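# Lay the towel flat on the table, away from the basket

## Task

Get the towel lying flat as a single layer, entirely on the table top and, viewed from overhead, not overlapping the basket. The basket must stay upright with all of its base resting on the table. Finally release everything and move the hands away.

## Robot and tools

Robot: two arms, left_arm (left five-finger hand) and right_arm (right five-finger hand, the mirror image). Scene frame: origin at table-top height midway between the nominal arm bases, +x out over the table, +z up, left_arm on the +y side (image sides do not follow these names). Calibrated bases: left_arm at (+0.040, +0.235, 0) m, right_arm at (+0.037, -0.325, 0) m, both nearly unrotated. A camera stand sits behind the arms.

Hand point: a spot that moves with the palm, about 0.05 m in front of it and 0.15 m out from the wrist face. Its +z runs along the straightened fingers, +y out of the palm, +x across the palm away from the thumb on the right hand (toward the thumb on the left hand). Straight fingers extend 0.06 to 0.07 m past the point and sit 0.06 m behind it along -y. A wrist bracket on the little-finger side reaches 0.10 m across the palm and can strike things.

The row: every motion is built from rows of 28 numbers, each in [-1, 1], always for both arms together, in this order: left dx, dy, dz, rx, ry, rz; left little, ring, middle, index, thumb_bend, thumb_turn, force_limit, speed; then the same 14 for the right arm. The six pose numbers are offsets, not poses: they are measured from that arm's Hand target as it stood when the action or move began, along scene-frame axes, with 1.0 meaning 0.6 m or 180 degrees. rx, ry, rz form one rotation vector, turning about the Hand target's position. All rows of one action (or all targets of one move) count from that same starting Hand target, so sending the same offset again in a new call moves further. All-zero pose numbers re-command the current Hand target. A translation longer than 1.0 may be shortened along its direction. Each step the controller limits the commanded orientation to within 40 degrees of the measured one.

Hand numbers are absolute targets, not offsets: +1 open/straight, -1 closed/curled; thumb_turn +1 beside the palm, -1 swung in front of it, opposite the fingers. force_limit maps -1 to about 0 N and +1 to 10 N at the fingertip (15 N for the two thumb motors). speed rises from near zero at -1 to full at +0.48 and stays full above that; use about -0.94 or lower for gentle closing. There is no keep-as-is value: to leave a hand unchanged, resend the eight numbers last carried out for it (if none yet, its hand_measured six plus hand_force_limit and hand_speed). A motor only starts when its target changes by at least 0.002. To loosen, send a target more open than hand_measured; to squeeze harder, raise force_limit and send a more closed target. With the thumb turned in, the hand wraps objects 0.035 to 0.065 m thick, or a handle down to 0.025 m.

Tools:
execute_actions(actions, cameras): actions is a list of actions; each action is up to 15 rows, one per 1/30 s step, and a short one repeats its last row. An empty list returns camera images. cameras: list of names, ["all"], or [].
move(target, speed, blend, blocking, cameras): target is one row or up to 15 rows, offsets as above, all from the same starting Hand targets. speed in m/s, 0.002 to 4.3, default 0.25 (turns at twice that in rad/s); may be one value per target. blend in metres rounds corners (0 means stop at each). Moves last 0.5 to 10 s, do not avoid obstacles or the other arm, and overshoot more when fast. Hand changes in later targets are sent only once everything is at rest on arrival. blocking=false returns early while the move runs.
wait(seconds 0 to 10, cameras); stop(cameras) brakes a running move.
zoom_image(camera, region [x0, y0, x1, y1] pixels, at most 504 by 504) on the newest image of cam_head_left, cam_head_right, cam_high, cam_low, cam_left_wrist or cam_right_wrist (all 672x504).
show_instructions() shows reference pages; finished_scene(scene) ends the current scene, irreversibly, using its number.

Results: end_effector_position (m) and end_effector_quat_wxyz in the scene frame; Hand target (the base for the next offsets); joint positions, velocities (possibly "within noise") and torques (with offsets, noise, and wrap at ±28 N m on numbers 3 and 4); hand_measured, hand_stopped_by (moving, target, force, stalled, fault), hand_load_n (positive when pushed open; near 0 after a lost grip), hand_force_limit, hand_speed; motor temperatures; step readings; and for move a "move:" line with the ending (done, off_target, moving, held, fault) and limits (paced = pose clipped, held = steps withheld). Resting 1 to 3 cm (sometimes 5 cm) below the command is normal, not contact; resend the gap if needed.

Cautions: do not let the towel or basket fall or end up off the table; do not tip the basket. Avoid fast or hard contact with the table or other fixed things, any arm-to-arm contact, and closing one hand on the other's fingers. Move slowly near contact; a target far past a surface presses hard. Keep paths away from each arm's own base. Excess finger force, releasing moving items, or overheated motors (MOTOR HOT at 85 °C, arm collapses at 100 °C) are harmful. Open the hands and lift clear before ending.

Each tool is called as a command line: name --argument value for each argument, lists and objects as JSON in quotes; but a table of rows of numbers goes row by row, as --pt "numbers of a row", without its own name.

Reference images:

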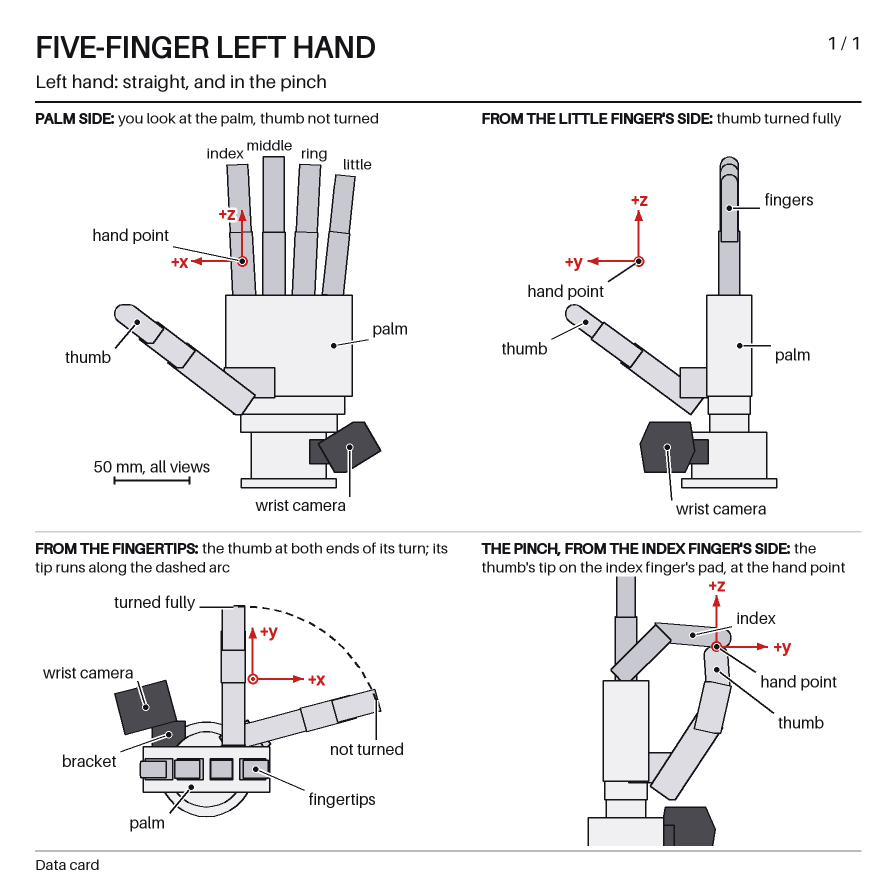

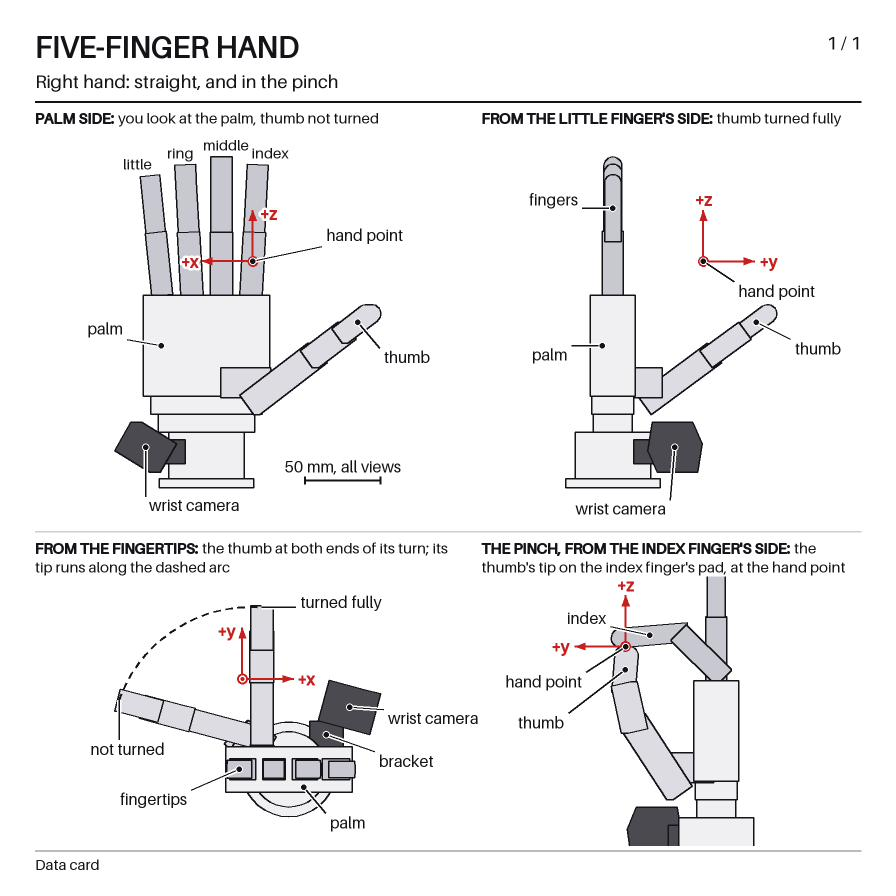

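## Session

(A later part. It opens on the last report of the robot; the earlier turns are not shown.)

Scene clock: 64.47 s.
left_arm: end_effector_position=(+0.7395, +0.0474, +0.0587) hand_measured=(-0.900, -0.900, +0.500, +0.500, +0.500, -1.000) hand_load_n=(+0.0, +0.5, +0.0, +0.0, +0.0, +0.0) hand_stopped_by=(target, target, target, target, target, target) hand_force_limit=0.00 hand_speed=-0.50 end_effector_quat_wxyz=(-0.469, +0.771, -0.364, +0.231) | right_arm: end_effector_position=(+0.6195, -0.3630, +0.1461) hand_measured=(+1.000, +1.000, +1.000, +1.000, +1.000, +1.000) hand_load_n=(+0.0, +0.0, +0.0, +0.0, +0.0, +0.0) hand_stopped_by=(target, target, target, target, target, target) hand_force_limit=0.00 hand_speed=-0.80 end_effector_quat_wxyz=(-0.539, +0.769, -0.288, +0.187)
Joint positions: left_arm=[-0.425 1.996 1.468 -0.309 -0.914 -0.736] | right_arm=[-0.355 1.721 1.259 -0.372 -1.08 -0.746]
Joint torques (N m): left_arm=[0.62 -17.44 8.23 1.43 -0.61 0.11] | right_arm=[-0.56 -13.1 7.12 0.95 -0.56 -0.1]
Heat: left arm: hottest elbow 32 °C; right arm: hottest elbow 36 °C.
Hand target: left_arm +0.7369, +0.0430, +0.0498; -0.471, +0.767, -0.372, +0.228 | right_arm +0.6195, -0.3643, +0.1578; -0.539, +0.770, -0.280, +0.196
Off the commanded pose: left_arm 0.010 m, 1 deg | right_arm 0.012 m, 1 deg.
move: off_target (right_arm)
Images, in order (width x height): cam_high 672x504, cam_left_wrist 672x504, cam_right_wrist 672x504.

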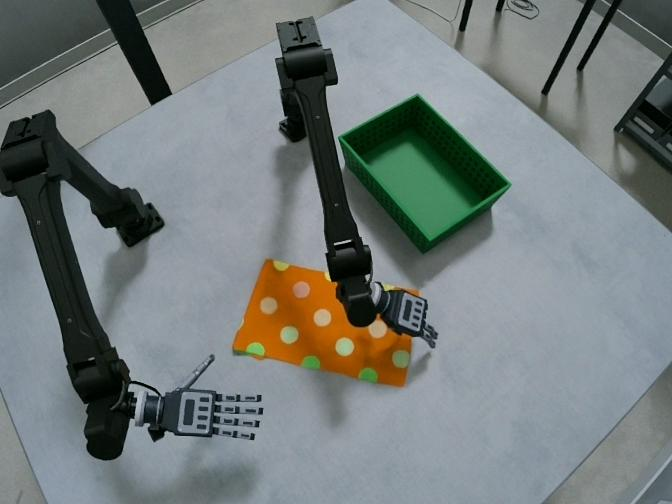

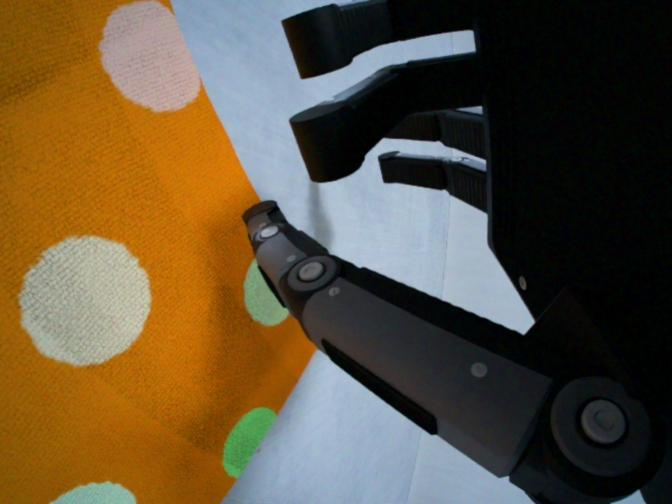

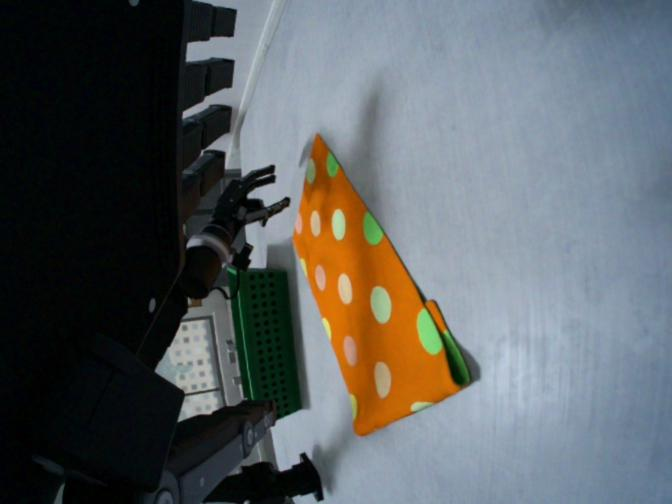

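move --target '[-0.039,-0.031,-0.033,0,0,0, -0.9, -0.9, 0.5, 0.5, 0.5, -1, 0, -0.5, 0,0,0, 0,0,0, 1, 1, 1, 1, 1, 1, 0, -0.8]' --speed 0.1 --cameras '["cam_left_wrist", "cam_high", "cam_right_wrist", "cam_head_left","cam_low"]'

zoom_image --camera "cam_high" --region '[330, 240, 480, 400]'

zoom_image --camera "cam_right_wrist" --region '[200, 100, 350, 260]'

zoom_image --camera "cam_low" --region '[300, 180, 450, 300]'

Scene clock: 69.80 s.
left_arm: end_effector_position=(+0.7144, +0.0269, +0.0388) hand_measured=(-0.900, -0.900, +0.500, +0.500, +0.500, -1.000) hand_load_n=(+0.0, +0.0, +0.0, +0.0, +0.0, +0.0) hand_stopped_by=(target, target, target, target, target, target) hand_force_limit=0.00 hand_speed=-0.50 end_effector_quat_wxyz=(-0.471, +0.767, -0.373, +0.227) | right_arm: end_effector_position=(+0.6195, -0.3630, +0.1461) hand_measured=(+1.000, +1.000, +1.000, +1.000, +1.000, +1.000) hand_load_n=(+0.0, +0.0, +0.0, -0.5, +0.0, +0.0) hand_stopped_by=(target, target, target, target, target, target) hand_force_limit=0.00 hand_speed=-0.80 end_effector_quat_wxyz=(-0.539, +0.769, -0.288, +0.187)
Joint positions: left_arm=[-0.473 1.996 1.415 -0.3 -0.943 -0.772] | right_arm=[-0.355 1.721 1.259 -0.372 -1.08 -0.746]
Joint torques (N m): left_arm=[1.14 -17.26 7.97 1.4 -0.64 -0.03] | right_arm=[-0.44 -13.04 7.15 0.96 -0.55 -0.1]
Heat: left arm: hottest elbow 32 °C; right arm: hottest elbow 35 °C.
Hand target: left_arm +0.7135, +0.0244, +0.0300; -0.471, +0.767, -0.371, +0.228 | right_arm +0.6195, -0.3643, +0.1578; -0.539, +0.770, -0.280, +0.196
Off the commanded pose: left_arm 0.009 m, 0 deg | right_arm 0.012 m, 1 deg.
move: off_target (right_arm)
Images, in order (width x height): cam_head_left 672x504, cam_high 672x504, cam_low 672x504, cam_left_wrist 672x504, cam_right_wrist 672x504.

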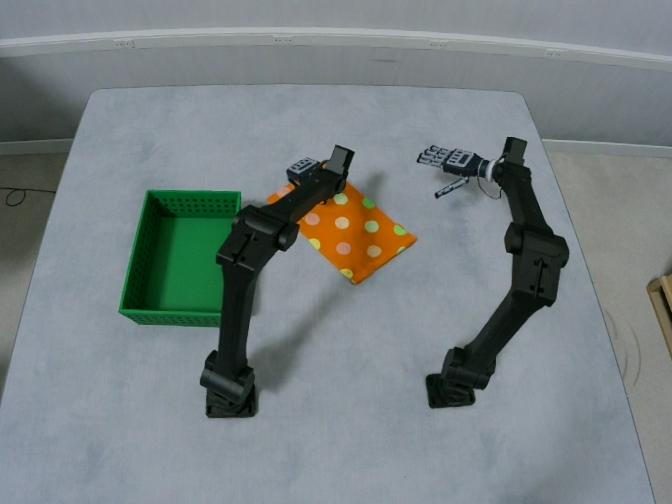

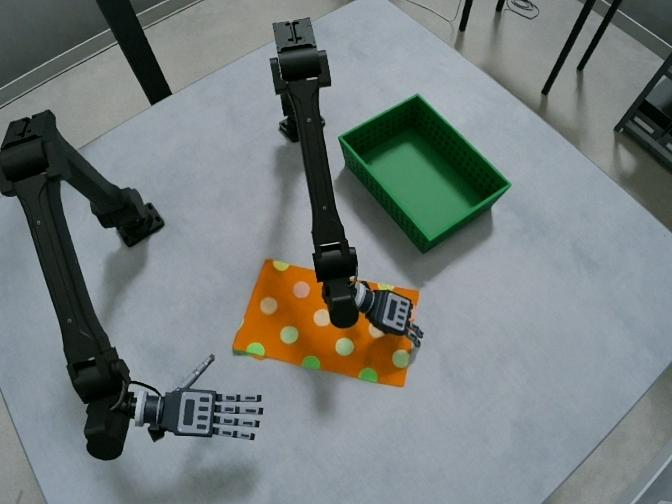

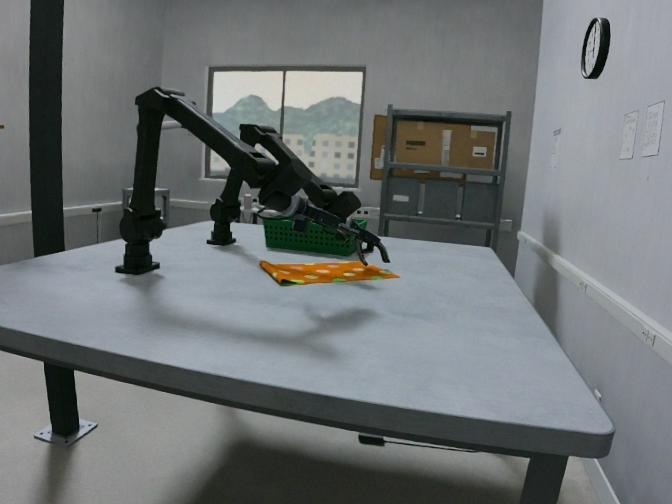

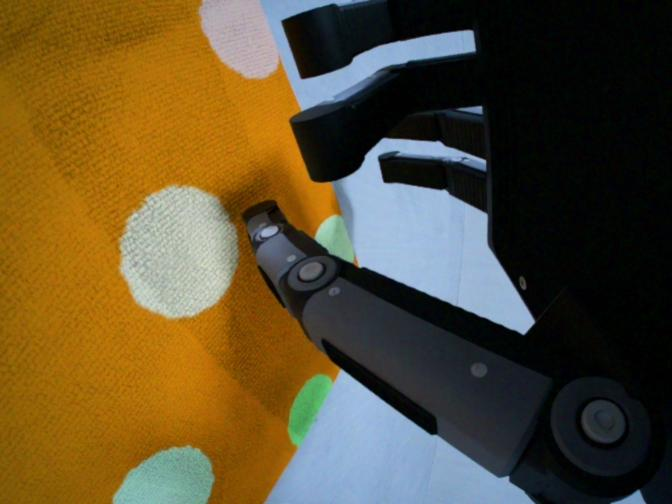

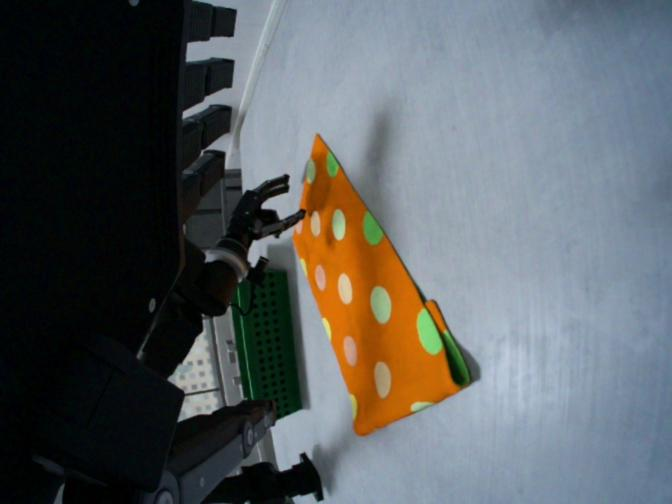

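Scaled by 3.150 from the camera's 672x504 image, which has a finer 960x720 frame.

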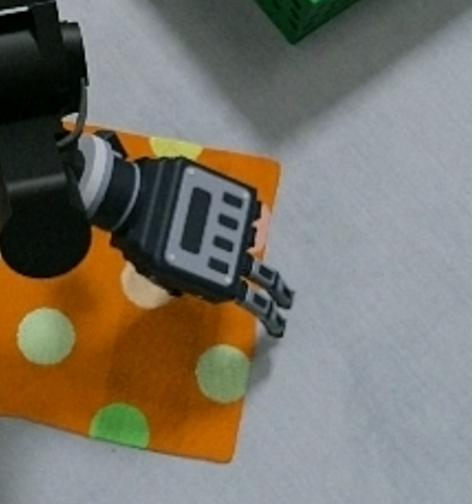

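Scaled by 3.150 from the camera's 672x504 image, which has a finer 960x720 frame.

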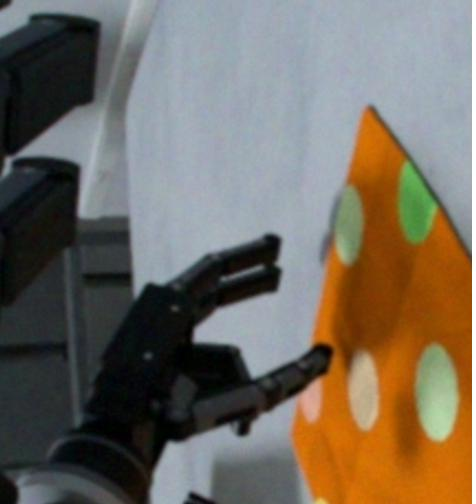

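Scaled by 3.360 from the camera's 672x504 image, which has a finer 960x720 frame.

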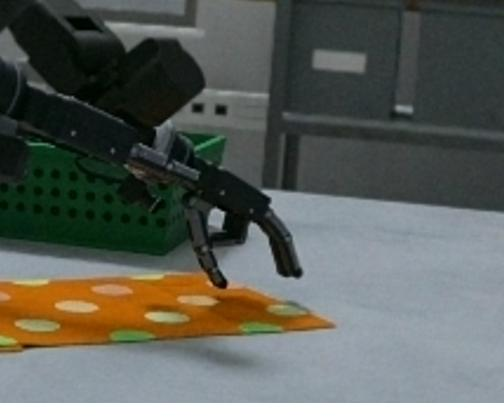

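move --target '[-0.026,-0.021,-0.025,0,0,0, -0.9, -0.9, 0.5, 0.5, 0.5, -1, 0, -0.5, 0,0,0, 0,0,0, 1, 1, 1, 1, 1, 1, 0, -0.8]' --speed 0.1 --cameras '["cam_left_wrist", "cam_high", "cam_right_wrist", "cam_low"]'

zoom_image --camera "cam_high" --region '[330, 240, 480, 400]'

zoom_image --camera "cam_right_wrist" --region '[200, 100, 350, 260]'

zoom_image --camera "cam_low" --region '[300, 180, 450, 300]'

Scene clock: 72.53 s.
left_arm: end_effector_position=(+0.7003, +0.0152, +0.0288) hand_measured=(-0.900, -0.900, +0.500, +0.500, +0.500, -1.000) hand_load_n=(+0.0, +0.0, +0.5, +0.0, +0.0, +0.0) hand_stopped_by=(target, target, target, target, target, target) hand_force_limit=0.00 hand_speed=-0.50 end_effector_quat_wxyz=(-0.471, +0.767, -0.370, +0.230) | right_arm: end_effector_position=(+0.6195, -0.3630, +0.1461) hand_measured=(+1.000, +1.000, +1.000, +1.000, +1.000, +1.000) hand_load_n=(+0.0, +0.0, +0.0, +0.0, +0.0, +0.0) hand_stopped_by=(target, target, target, target, target, target) hand_force_limit=0.00 hand_speed=-0.80 end_effector_quat_wxyz=(-0.539, +0.769, -0.288, +0.187)
Joint positions: left_arm=[-0.501 1.996 1.385 -0.296 -0.961 -0.814] | right_arm=[-0.355 1.721 1.259 -0.372 -1.08 -0.746]
Joint torques (N m): left_arm=[0.67 -16.56 7.87 1.25 -0.63 -0.07] | right_arm=[-0.5 -13.16 7.13 0.95 -0.55 -0.1]
Heat: left arm: hottest elbow 32 °C; right arm: hottest elbow 35 °C.
Hand target: left_arm +0.6979, +0.0118, +0.0150; -0.471, +0.767, -0.372, +0.228 | right_arm +0.6195, -0.3643, +0.1578; -0.539, +0.770, -0.280, +0.196
Off the commanded pose: left_arm 0.014 m, 0 deg | right_arm 0.012 m, 1 deg.
move: off_target (left_arm, right_arm)
Images, in order (width x height): cam_high 672x504, cam_low 672x504, cam_left_wrist 672x504, cam_right_wrist 672x504.

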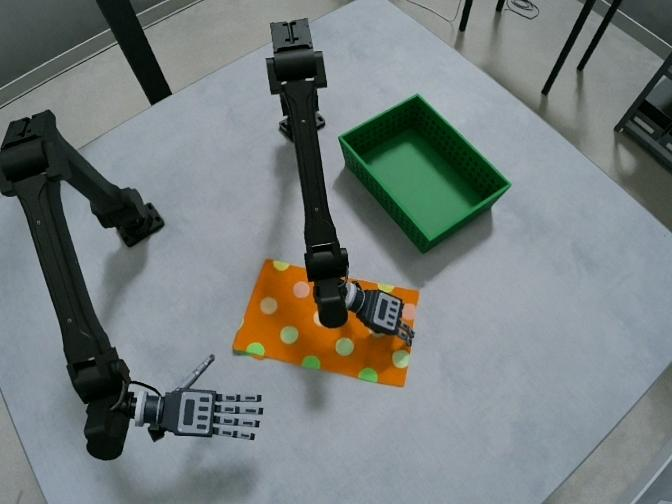

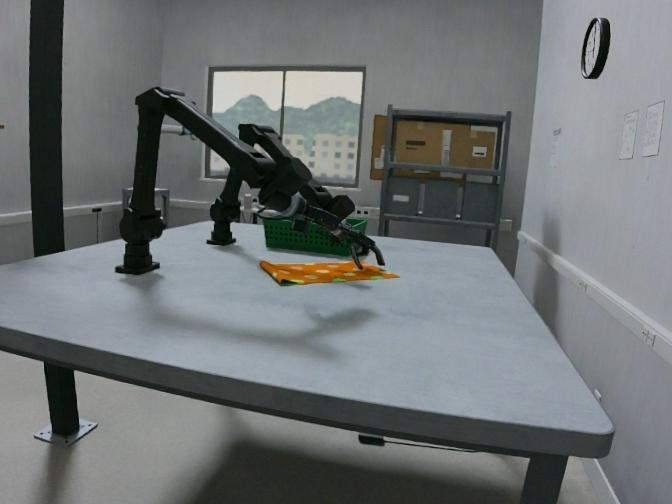

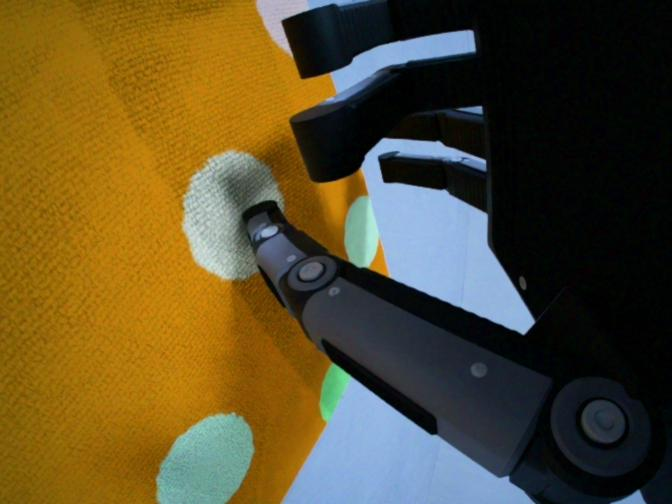

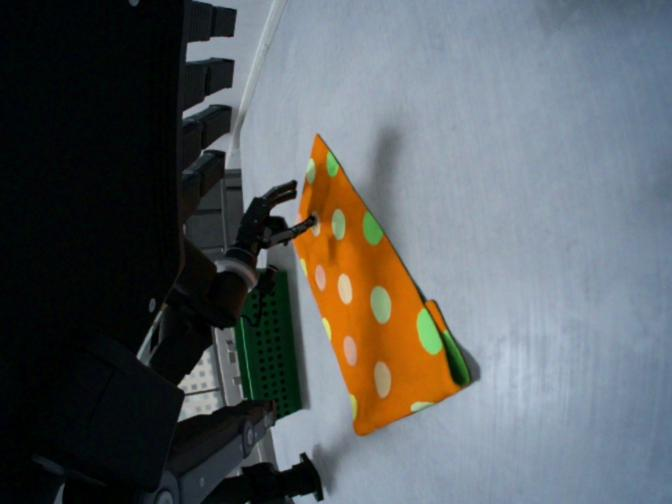

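Scaled by 3.150 from the camera's 672x504 image, which has a finer 960x720 frame.

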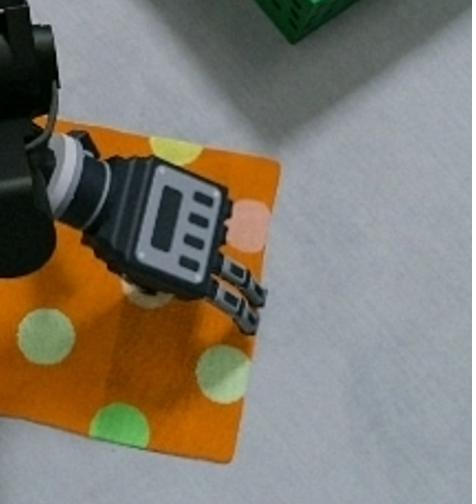

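Scaled by 3.150 from the camera's 672x504 image, which has a finer 960x720 frame.

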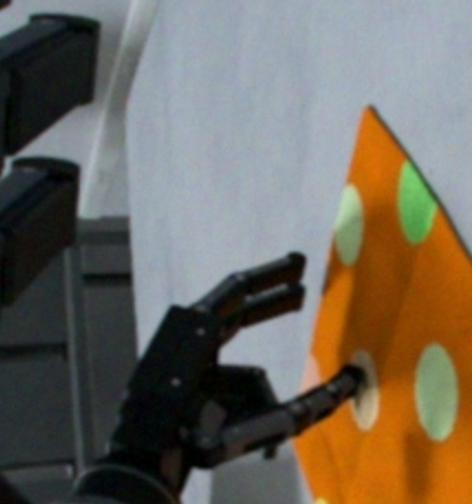

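Scaled by 3.360 from the camera's 672x504 image, which has a finer 960x720 frame.

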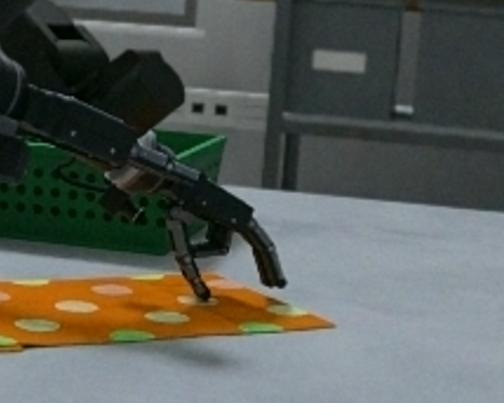

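move --target '[0,0,-0.02,0,0,0, -0.9, -0.9, 0.3, 0.3, 0.5, -1, 0, -0.5, 0,0,0, 0,0,0, 1, 1, 1, 1, 1, 1, 0, -0.8]' --speed 0.05 --cameras '["cam_left_wrist", "cam_high", "cam_right_wrist", "cam_low"]'

zoom_image --camera "cam_high" --region '[330, 240, 480, 400]'

zoom_image --camera "cam_right_wrist" --region '[200, 100, 350, 260]'

zoom_image --camera "cam_low" --region '[300, 180, 450, 300]'

Scene clock: 74.57 s.
left_arm: end_effector_position=(+0.7022, +0.0146, +0.0260) hand_measured=(-0.900, -0.900, +0.300, +0.300, +0.500, -1.000) hand_load_n=(+0.0, +0.0, +0.0, +0.0, +0.0, -0.5) hand_stopped_by=(target, target, target, target, target, target) hand_force_limit=0.00 hand_speed=-0.50 end_effector_quat_wxyz=(-0.471, +0.767, -0.365, +0.236) | right_arm: end_effector_position=(+0.6195, -0.3630, +0.1461) hand_measured=(+1.000, +1.000, +1.000, +1.000, +1.000, +1.000) hand_load_n=(+0.0, +0.0, +0.0, +0.0, +0.0, -0.5) hand_stopped_by=(target, target, target, target, target, target) hand_force_limit=0.00 hand_speed=-0.80 end_effector_quat_wxyz=(-0.539, +0.769, -0.288, +0.187)
Joint positions: left_arm=[-0.501 2.002 1.379 -0.27 -0.964 -0.816] | right_arm=[-0.355 1.721 1.259 -0.372 -1.08 -0.746]
Joint torques (N m): left_arm=[0.85 -15.62 7.66 1.25 -0.51 -0.08] | right_arm=[-0.5 -13.04 7.1 0.95 -0.56 -0.1]
Heat: left arm: hottest elbow 32 °C; right arm: hottest elbow 35 °C.
Hand target: left_arm +0.6980, +0.0118, +0.0032; -0.471, +0.767, -0.371, +0.228 | right_arm +0.6195, -0.3643, +0.1578; -0.539, +0.770, -0.280, +0.196
Off the commanded pose: left_arm 0.024 m, 1 deg | right_arm 0.012 m, 1 deg.
move: off_target (left_arm, right_arm)
Images, in order (width x height): cam_high 672x504, cam_low 672x504, cam_left_wrist 672x504, cam_right_wrist 672x504.

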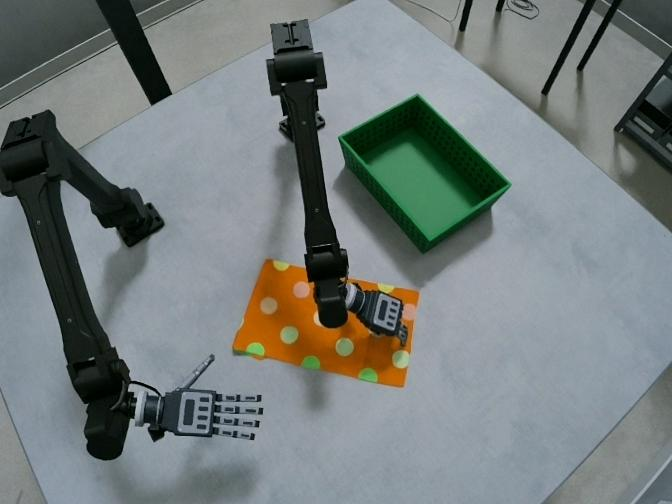

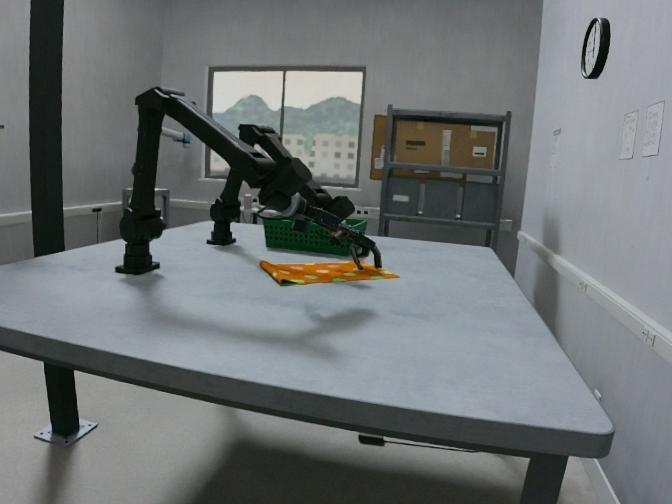

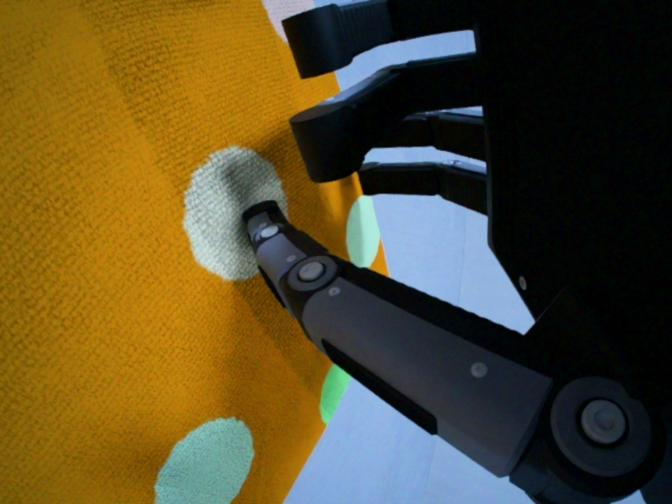

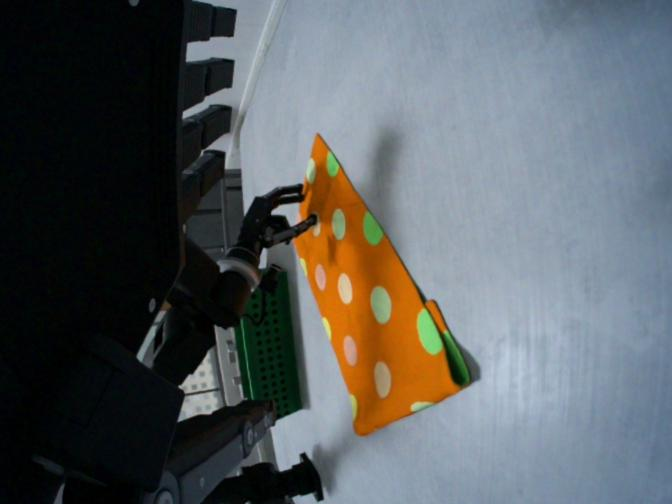

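Scaled by 3.150 from the camera's 672x504 image, which has a finer 960x720 frame.

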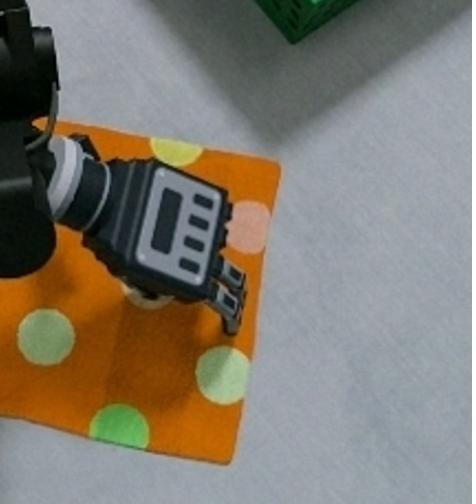

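Scaled by 3.150 from the camera's 672x504 image, which has a finer 960x720 frame.

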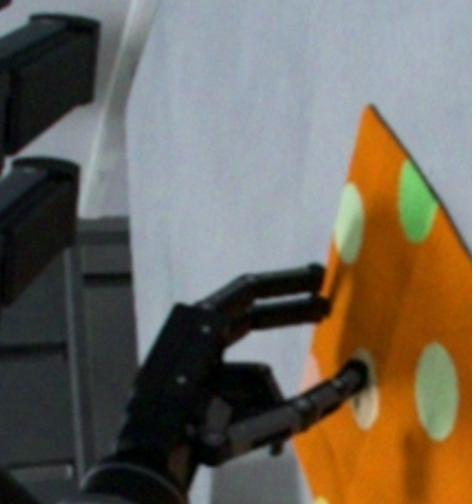

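Scaled by 3.360 from the camera's 672x504 image, which has a finer 960x720 frame.

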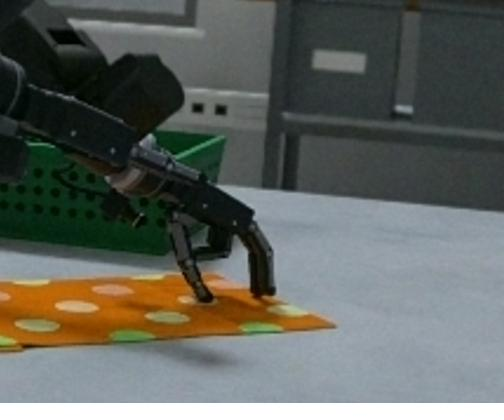

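move --target '[0,0,0,0,0,0, -0.9, -0.9, -0.6, -0.6, -0.3, -1, 0.2, -0.75, 0,0,0, 0,0,0, 1, 1, 1, 1, 1, 1, 0, -0.8]' --speed 0.05 --cameras '["cam_left_wrist", "cam_high", "cam_right_wrist", "cam_low"]'

zoom_image --camera "cam_high" --region '[330, 240, 480, 400]'

zoom_image --camera "cam_right_wrist" --region '[200, 100, 350, 260]'

zoom_image --camera "cam_low" --region '[300, 180, 450, 300]'

Scene clock: 76.87 s.
left_arm: end_effector_position=(+0.7026, +0.0149, +0.0245) hand_measured=(-0.900, -0.900, -0.272, -0.298, +0.198, -1.000) hand_load_n=(+0.0, +0.0, +13.5, +6.0, +9.5, +0.5) hand_stopped_by=(target, target, force, force, force, target) hand_force_limit=0.20 hand_speed=-0.75 end_effector_quat_wxyz=(-0.472, +0.767, -0.364, +0.236) | right_arm: end_effector_position=(+0.6195, -0.3630, +0.1461) hand_measured=(+1.000, +1.000, +1.000, +1.000, +1.000, +1.000) hand_load_n=(+0.0, +0.0, +0.0, +0.0, +0.0, +0.0) hand_stopped_by=(target, target, target, target, target, target) hand_force_limit=0.00 hand_speed=-0.80 end_effector_quat_wxyz=(-0.539, +0.769, -0.288, +0.187)
Joint positions: left_arm=[-0.501 2.005 1.379 -0.266 -0.966 -0.816] | right_arm=[-0.355 1.721 1.259 -0.372 -1.08 -0.746]
Joint torques (N m): left_arm=[0.85 -15.56 7.82 1.06 -0.45 -0.05] | right_arm=[-0.56 -13.04 7.13 0.95 -0.55 -0.1]
Heat: left arm: hottest elbow 32 °C; right arm: hottest elbow 35 °C.
Hand target: left_arm +0.6979, +0.0118, +0.0032; -0.471, +0.767, -0.371, +0.228 | right_arm +0.6195, -0.3643, +0.1578; -0.539, +0.770, -0.280, +0.196
Off the commanded pose: left_arm 0.022 m, 1 deg | right_arm 0.012 m, 1 deg.
move: off_target (left_arm, right_arm)
Images, in order (width x height): cam_high 672x504, cam_low 672x504, cam_left_wrist 672x504, cam_right_wrist 672x504.

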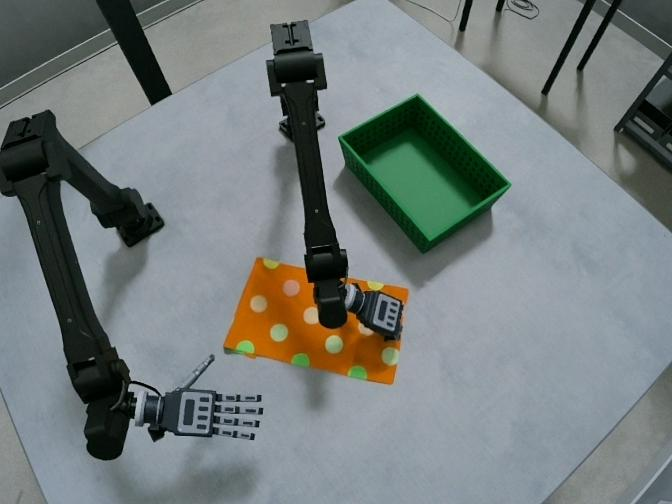

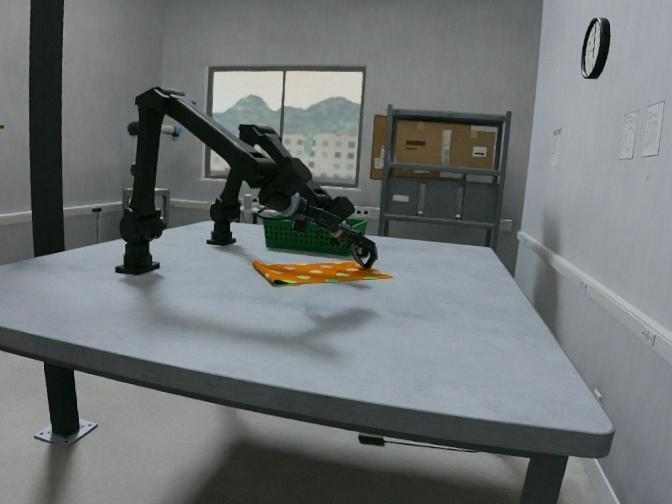

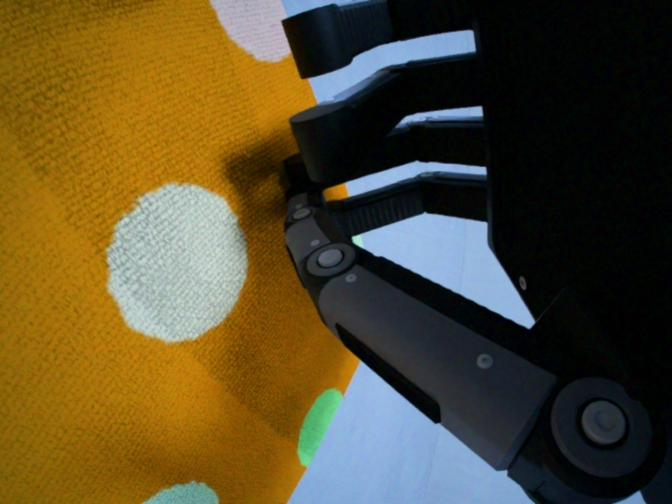

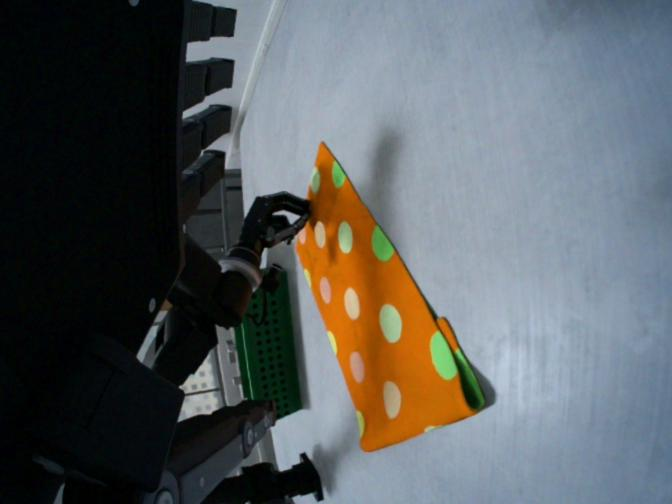

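Scaled by 3.150 from the camera's 672x504 image, which has a finer 960x720 frame.

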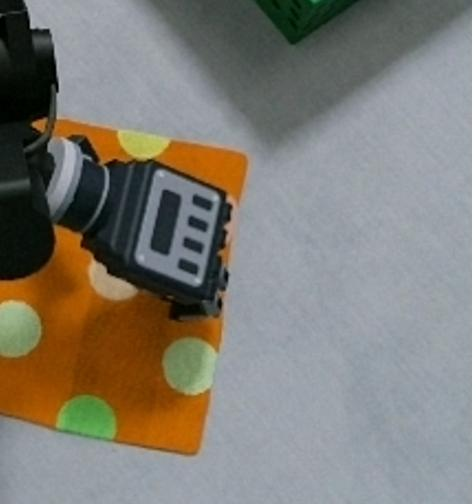

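Scaled by 3.150 from the camera's 672x504 image, which has a finer 960x720 frame.

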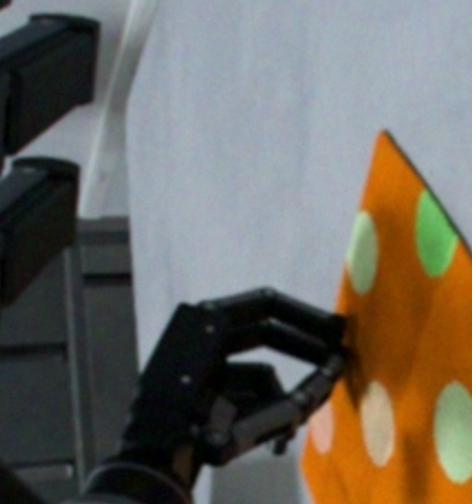

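Scaled by 3.360 from the camera's 672x504 image, which has a finer 960x720 frame.

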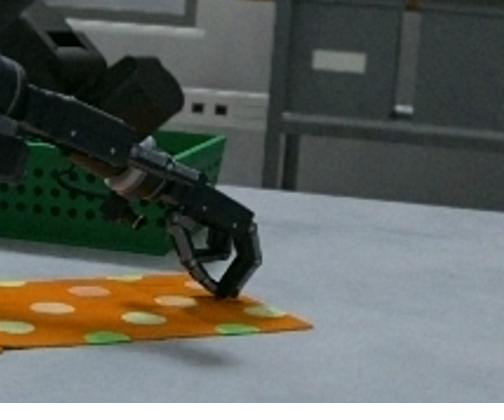

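move --target '[0,0,0.1,0,0,0, -0.9, -0.9, -0.6, -0.6, -0.3, -1, 0.2, -0.75, 0,0,0, 0,0,0, 1, 1, 1, 1, 1, 1, 0, -0.8]' --speed 0.08 --cameras '["cam_left_wrist", "cam_high", "cam_right_wrist", "cam_low"]'

zoom_image --camera "cam_low" --region '[240, 180, 450, 300]'

Scene clock: 79.07 s.
left_arm: end_effector_position=(+0.6873, +0.0232, +0.0470) hand_measured=(-0.900, -0.900, -0.272, -0.298, +0.198, -1.000) hand_load_n=(+0.0, +0.0, +13.5, +6.0, +10.0, +0.5) hand_stopped_by=(target, target, force, force, force, target) hand_force_limit=0.20 hand_speed=-0.75 end_effector_quat_wxyz=(-0.473, +0.766, -0.379, +0.212) | right_arm: end_effector_position=(+0.6195, -0.3630, +0.1461) hand_measured=(+1.000, +1.000, +1.000, +1.000, +1.000, +1.000) hand_load_n=(+0.0, +0.5, +0.0, +0.0, +0.0, +0.0) hand_stopped_by=(target, target, target, target, target, target) hand_force_limit=0.00 hand_speed=-0.80 end_effector_quat_wxyz=(-0.539, +0.769, -0.288, +0.187)
Joint positions: left_arm=[-0.501 1.949 1.379 -0.379 -0.966 -0.816] | right_arm=[-0.355 1.721 1.259 -0.372 -1.08 -0.746]
Joint torques (N m): left_arm=[0.79 -18.32 11.73 0.58 -0.46 -0.02] | right_arm=[-0.5 -13.1 7.13 0.95 -0.55 -0.1]
Heat: left arm: hottest elbow 32 °C; right arm: hottest elbow 35 °C.
Hand target: left_arm +0.6979, +0.0118, +0.0632; -0.471, +0.767, -0.372, +0.228 | right_arm +0.6195, -0.3643, +0.1578; -0.539, +0.770, -0.280, +0.196
Off the commanded pose: left_arm 0.022 m, 2 deg | right_arm 0.012 m, 1 deg.
move: off_target (left_arm, right_arm)
Images, in order (width x height): cam_high 672x504, cam_low 672x504, cam_left_wrist 672x504, cam_right_wrist 672x504.

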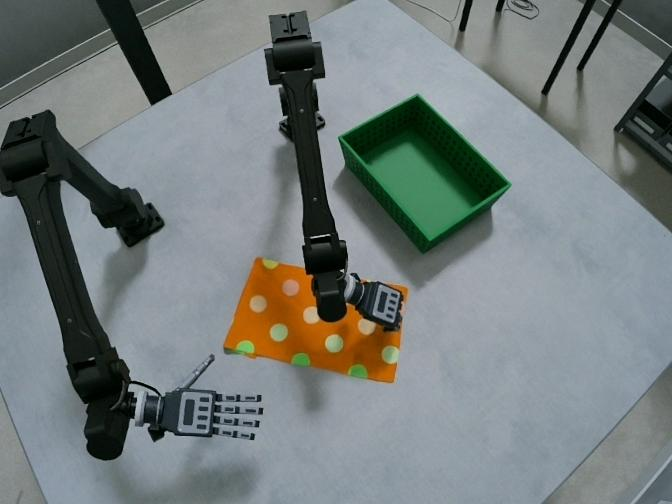

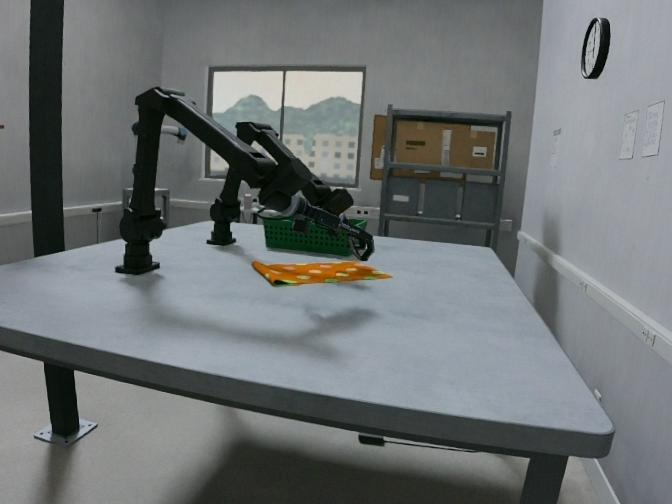

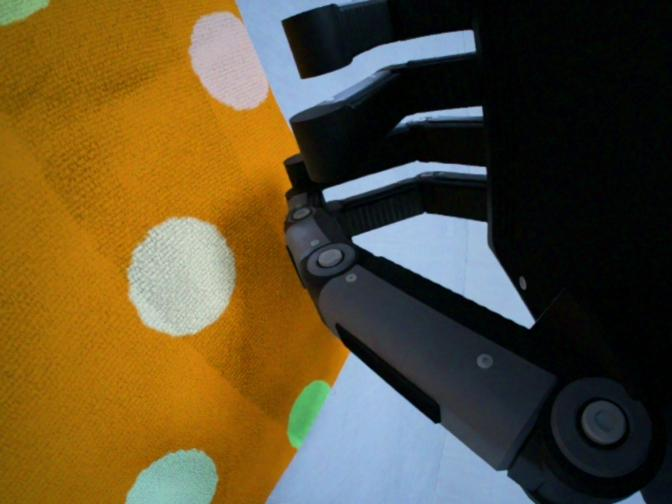

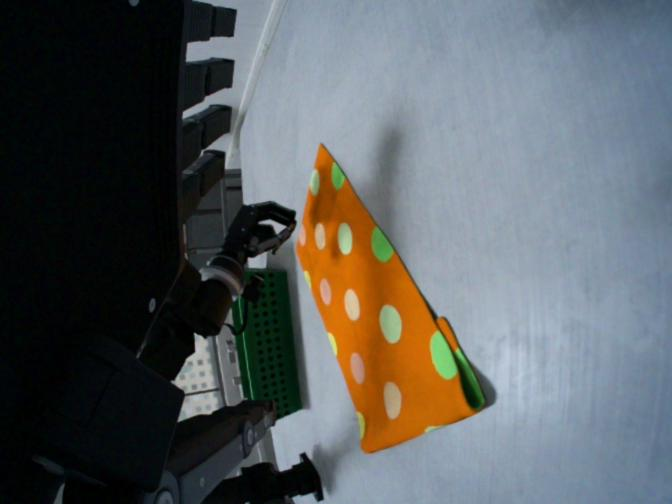

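Scaled by 2.400 from the camera's 672x504 image, which has a finer 960x720 frame.

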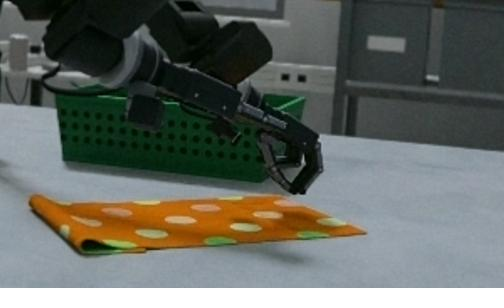

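move --pt "0 0 -0.04 0 0 0 -0.1 -0.1 -0.1 -0.1 0.4 -1 0.2 -0.75 0 0 0 0 0 0 1 1 1 1 1 1 0 -0.8" --pt "0 0 -0.103 0 0 0 -0.1 -0.1 -0.1 -0.1 0.4 -1 0.2 -0.75 0 0 0 0 0 0 1 1 1 1 1 1 0 -0.8" --speed 0.06 --cameras '["cam_left_wrist", "cam_high", "cam_low"]'

Scene clock: 83.60 s.
left_arm: end_effector_position=(+0.7026, +0.0152, +0.0254) hand_measured=(-0.100, -0.100, -0.100, -0.100, +0.400, -1.000) hand_load_n=(+0.0, +0.0, +0.0, +0.0, +0.0, +0.0) hand_stopped_by=(target, target, target, target, target, target) hand_force_limit=0.20 hand_speed=-0.75 end_effector_quat_wxyz=(-0.473, +0.767, -0.363, +0.236) | right_arm: end_effector_position=(+0.6195, -0.3630, +0.1461) hand_measured=(+1.000, +1.000, +1.000, +1.000, +1.000, +1.000) hand_load_n=(+0.0, +0.0, -0.5, -0.5, +0.0, +0.0) hand_stopped_by=(target, target, target, target, target, target) hand_force_limit=0.00 hand_speed=-0.80 end_effector_quat_wxyz=(-0.539, +0.769, -0.288, +0.187)
Joint positions: left_arm=[-0.501 2.004 1.379 -0.266 -0.968 -0.816] | right_arm=[-0.355 1.721 1.259 -0.372 -1.08 -0.746]
Joint torques (N m): left_arm=[0.91 -15.15 7.47 1.39 -0.43 -0.04] | right_arm=[-0.5 -13.04 7.13 0.95 -0.55 -0.1]
Heat: left arm: hottest elbow 32 °C; right arm: hottest elbow 35 °C.
Hand target: left_arm +0.6979, +0.0118, +0.0013; -0.471, +0.767, -0.372, +0.228 | right_arm +0.6195, -0.3643, +0.1578; -0.539, +0.770, -0.280, +0.196
Off the commanded pose: left_arm 0.025 m, 1 deg | right_arm 0.012 m, 1 deg.
move: off_target (left_arm, right_arm)
Images, in order (width x height): cam_high 672x504, cam_low 672x504, cam_left_wrist 672x504.

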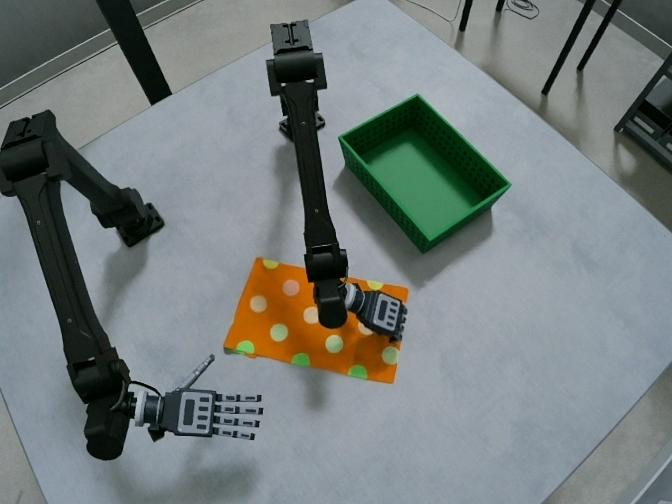

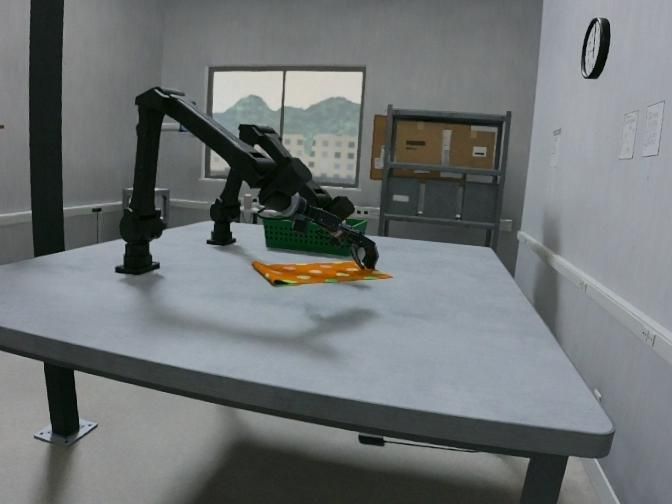

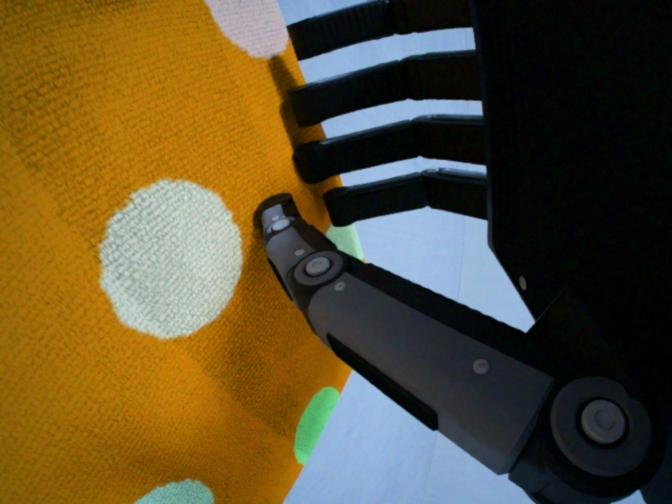

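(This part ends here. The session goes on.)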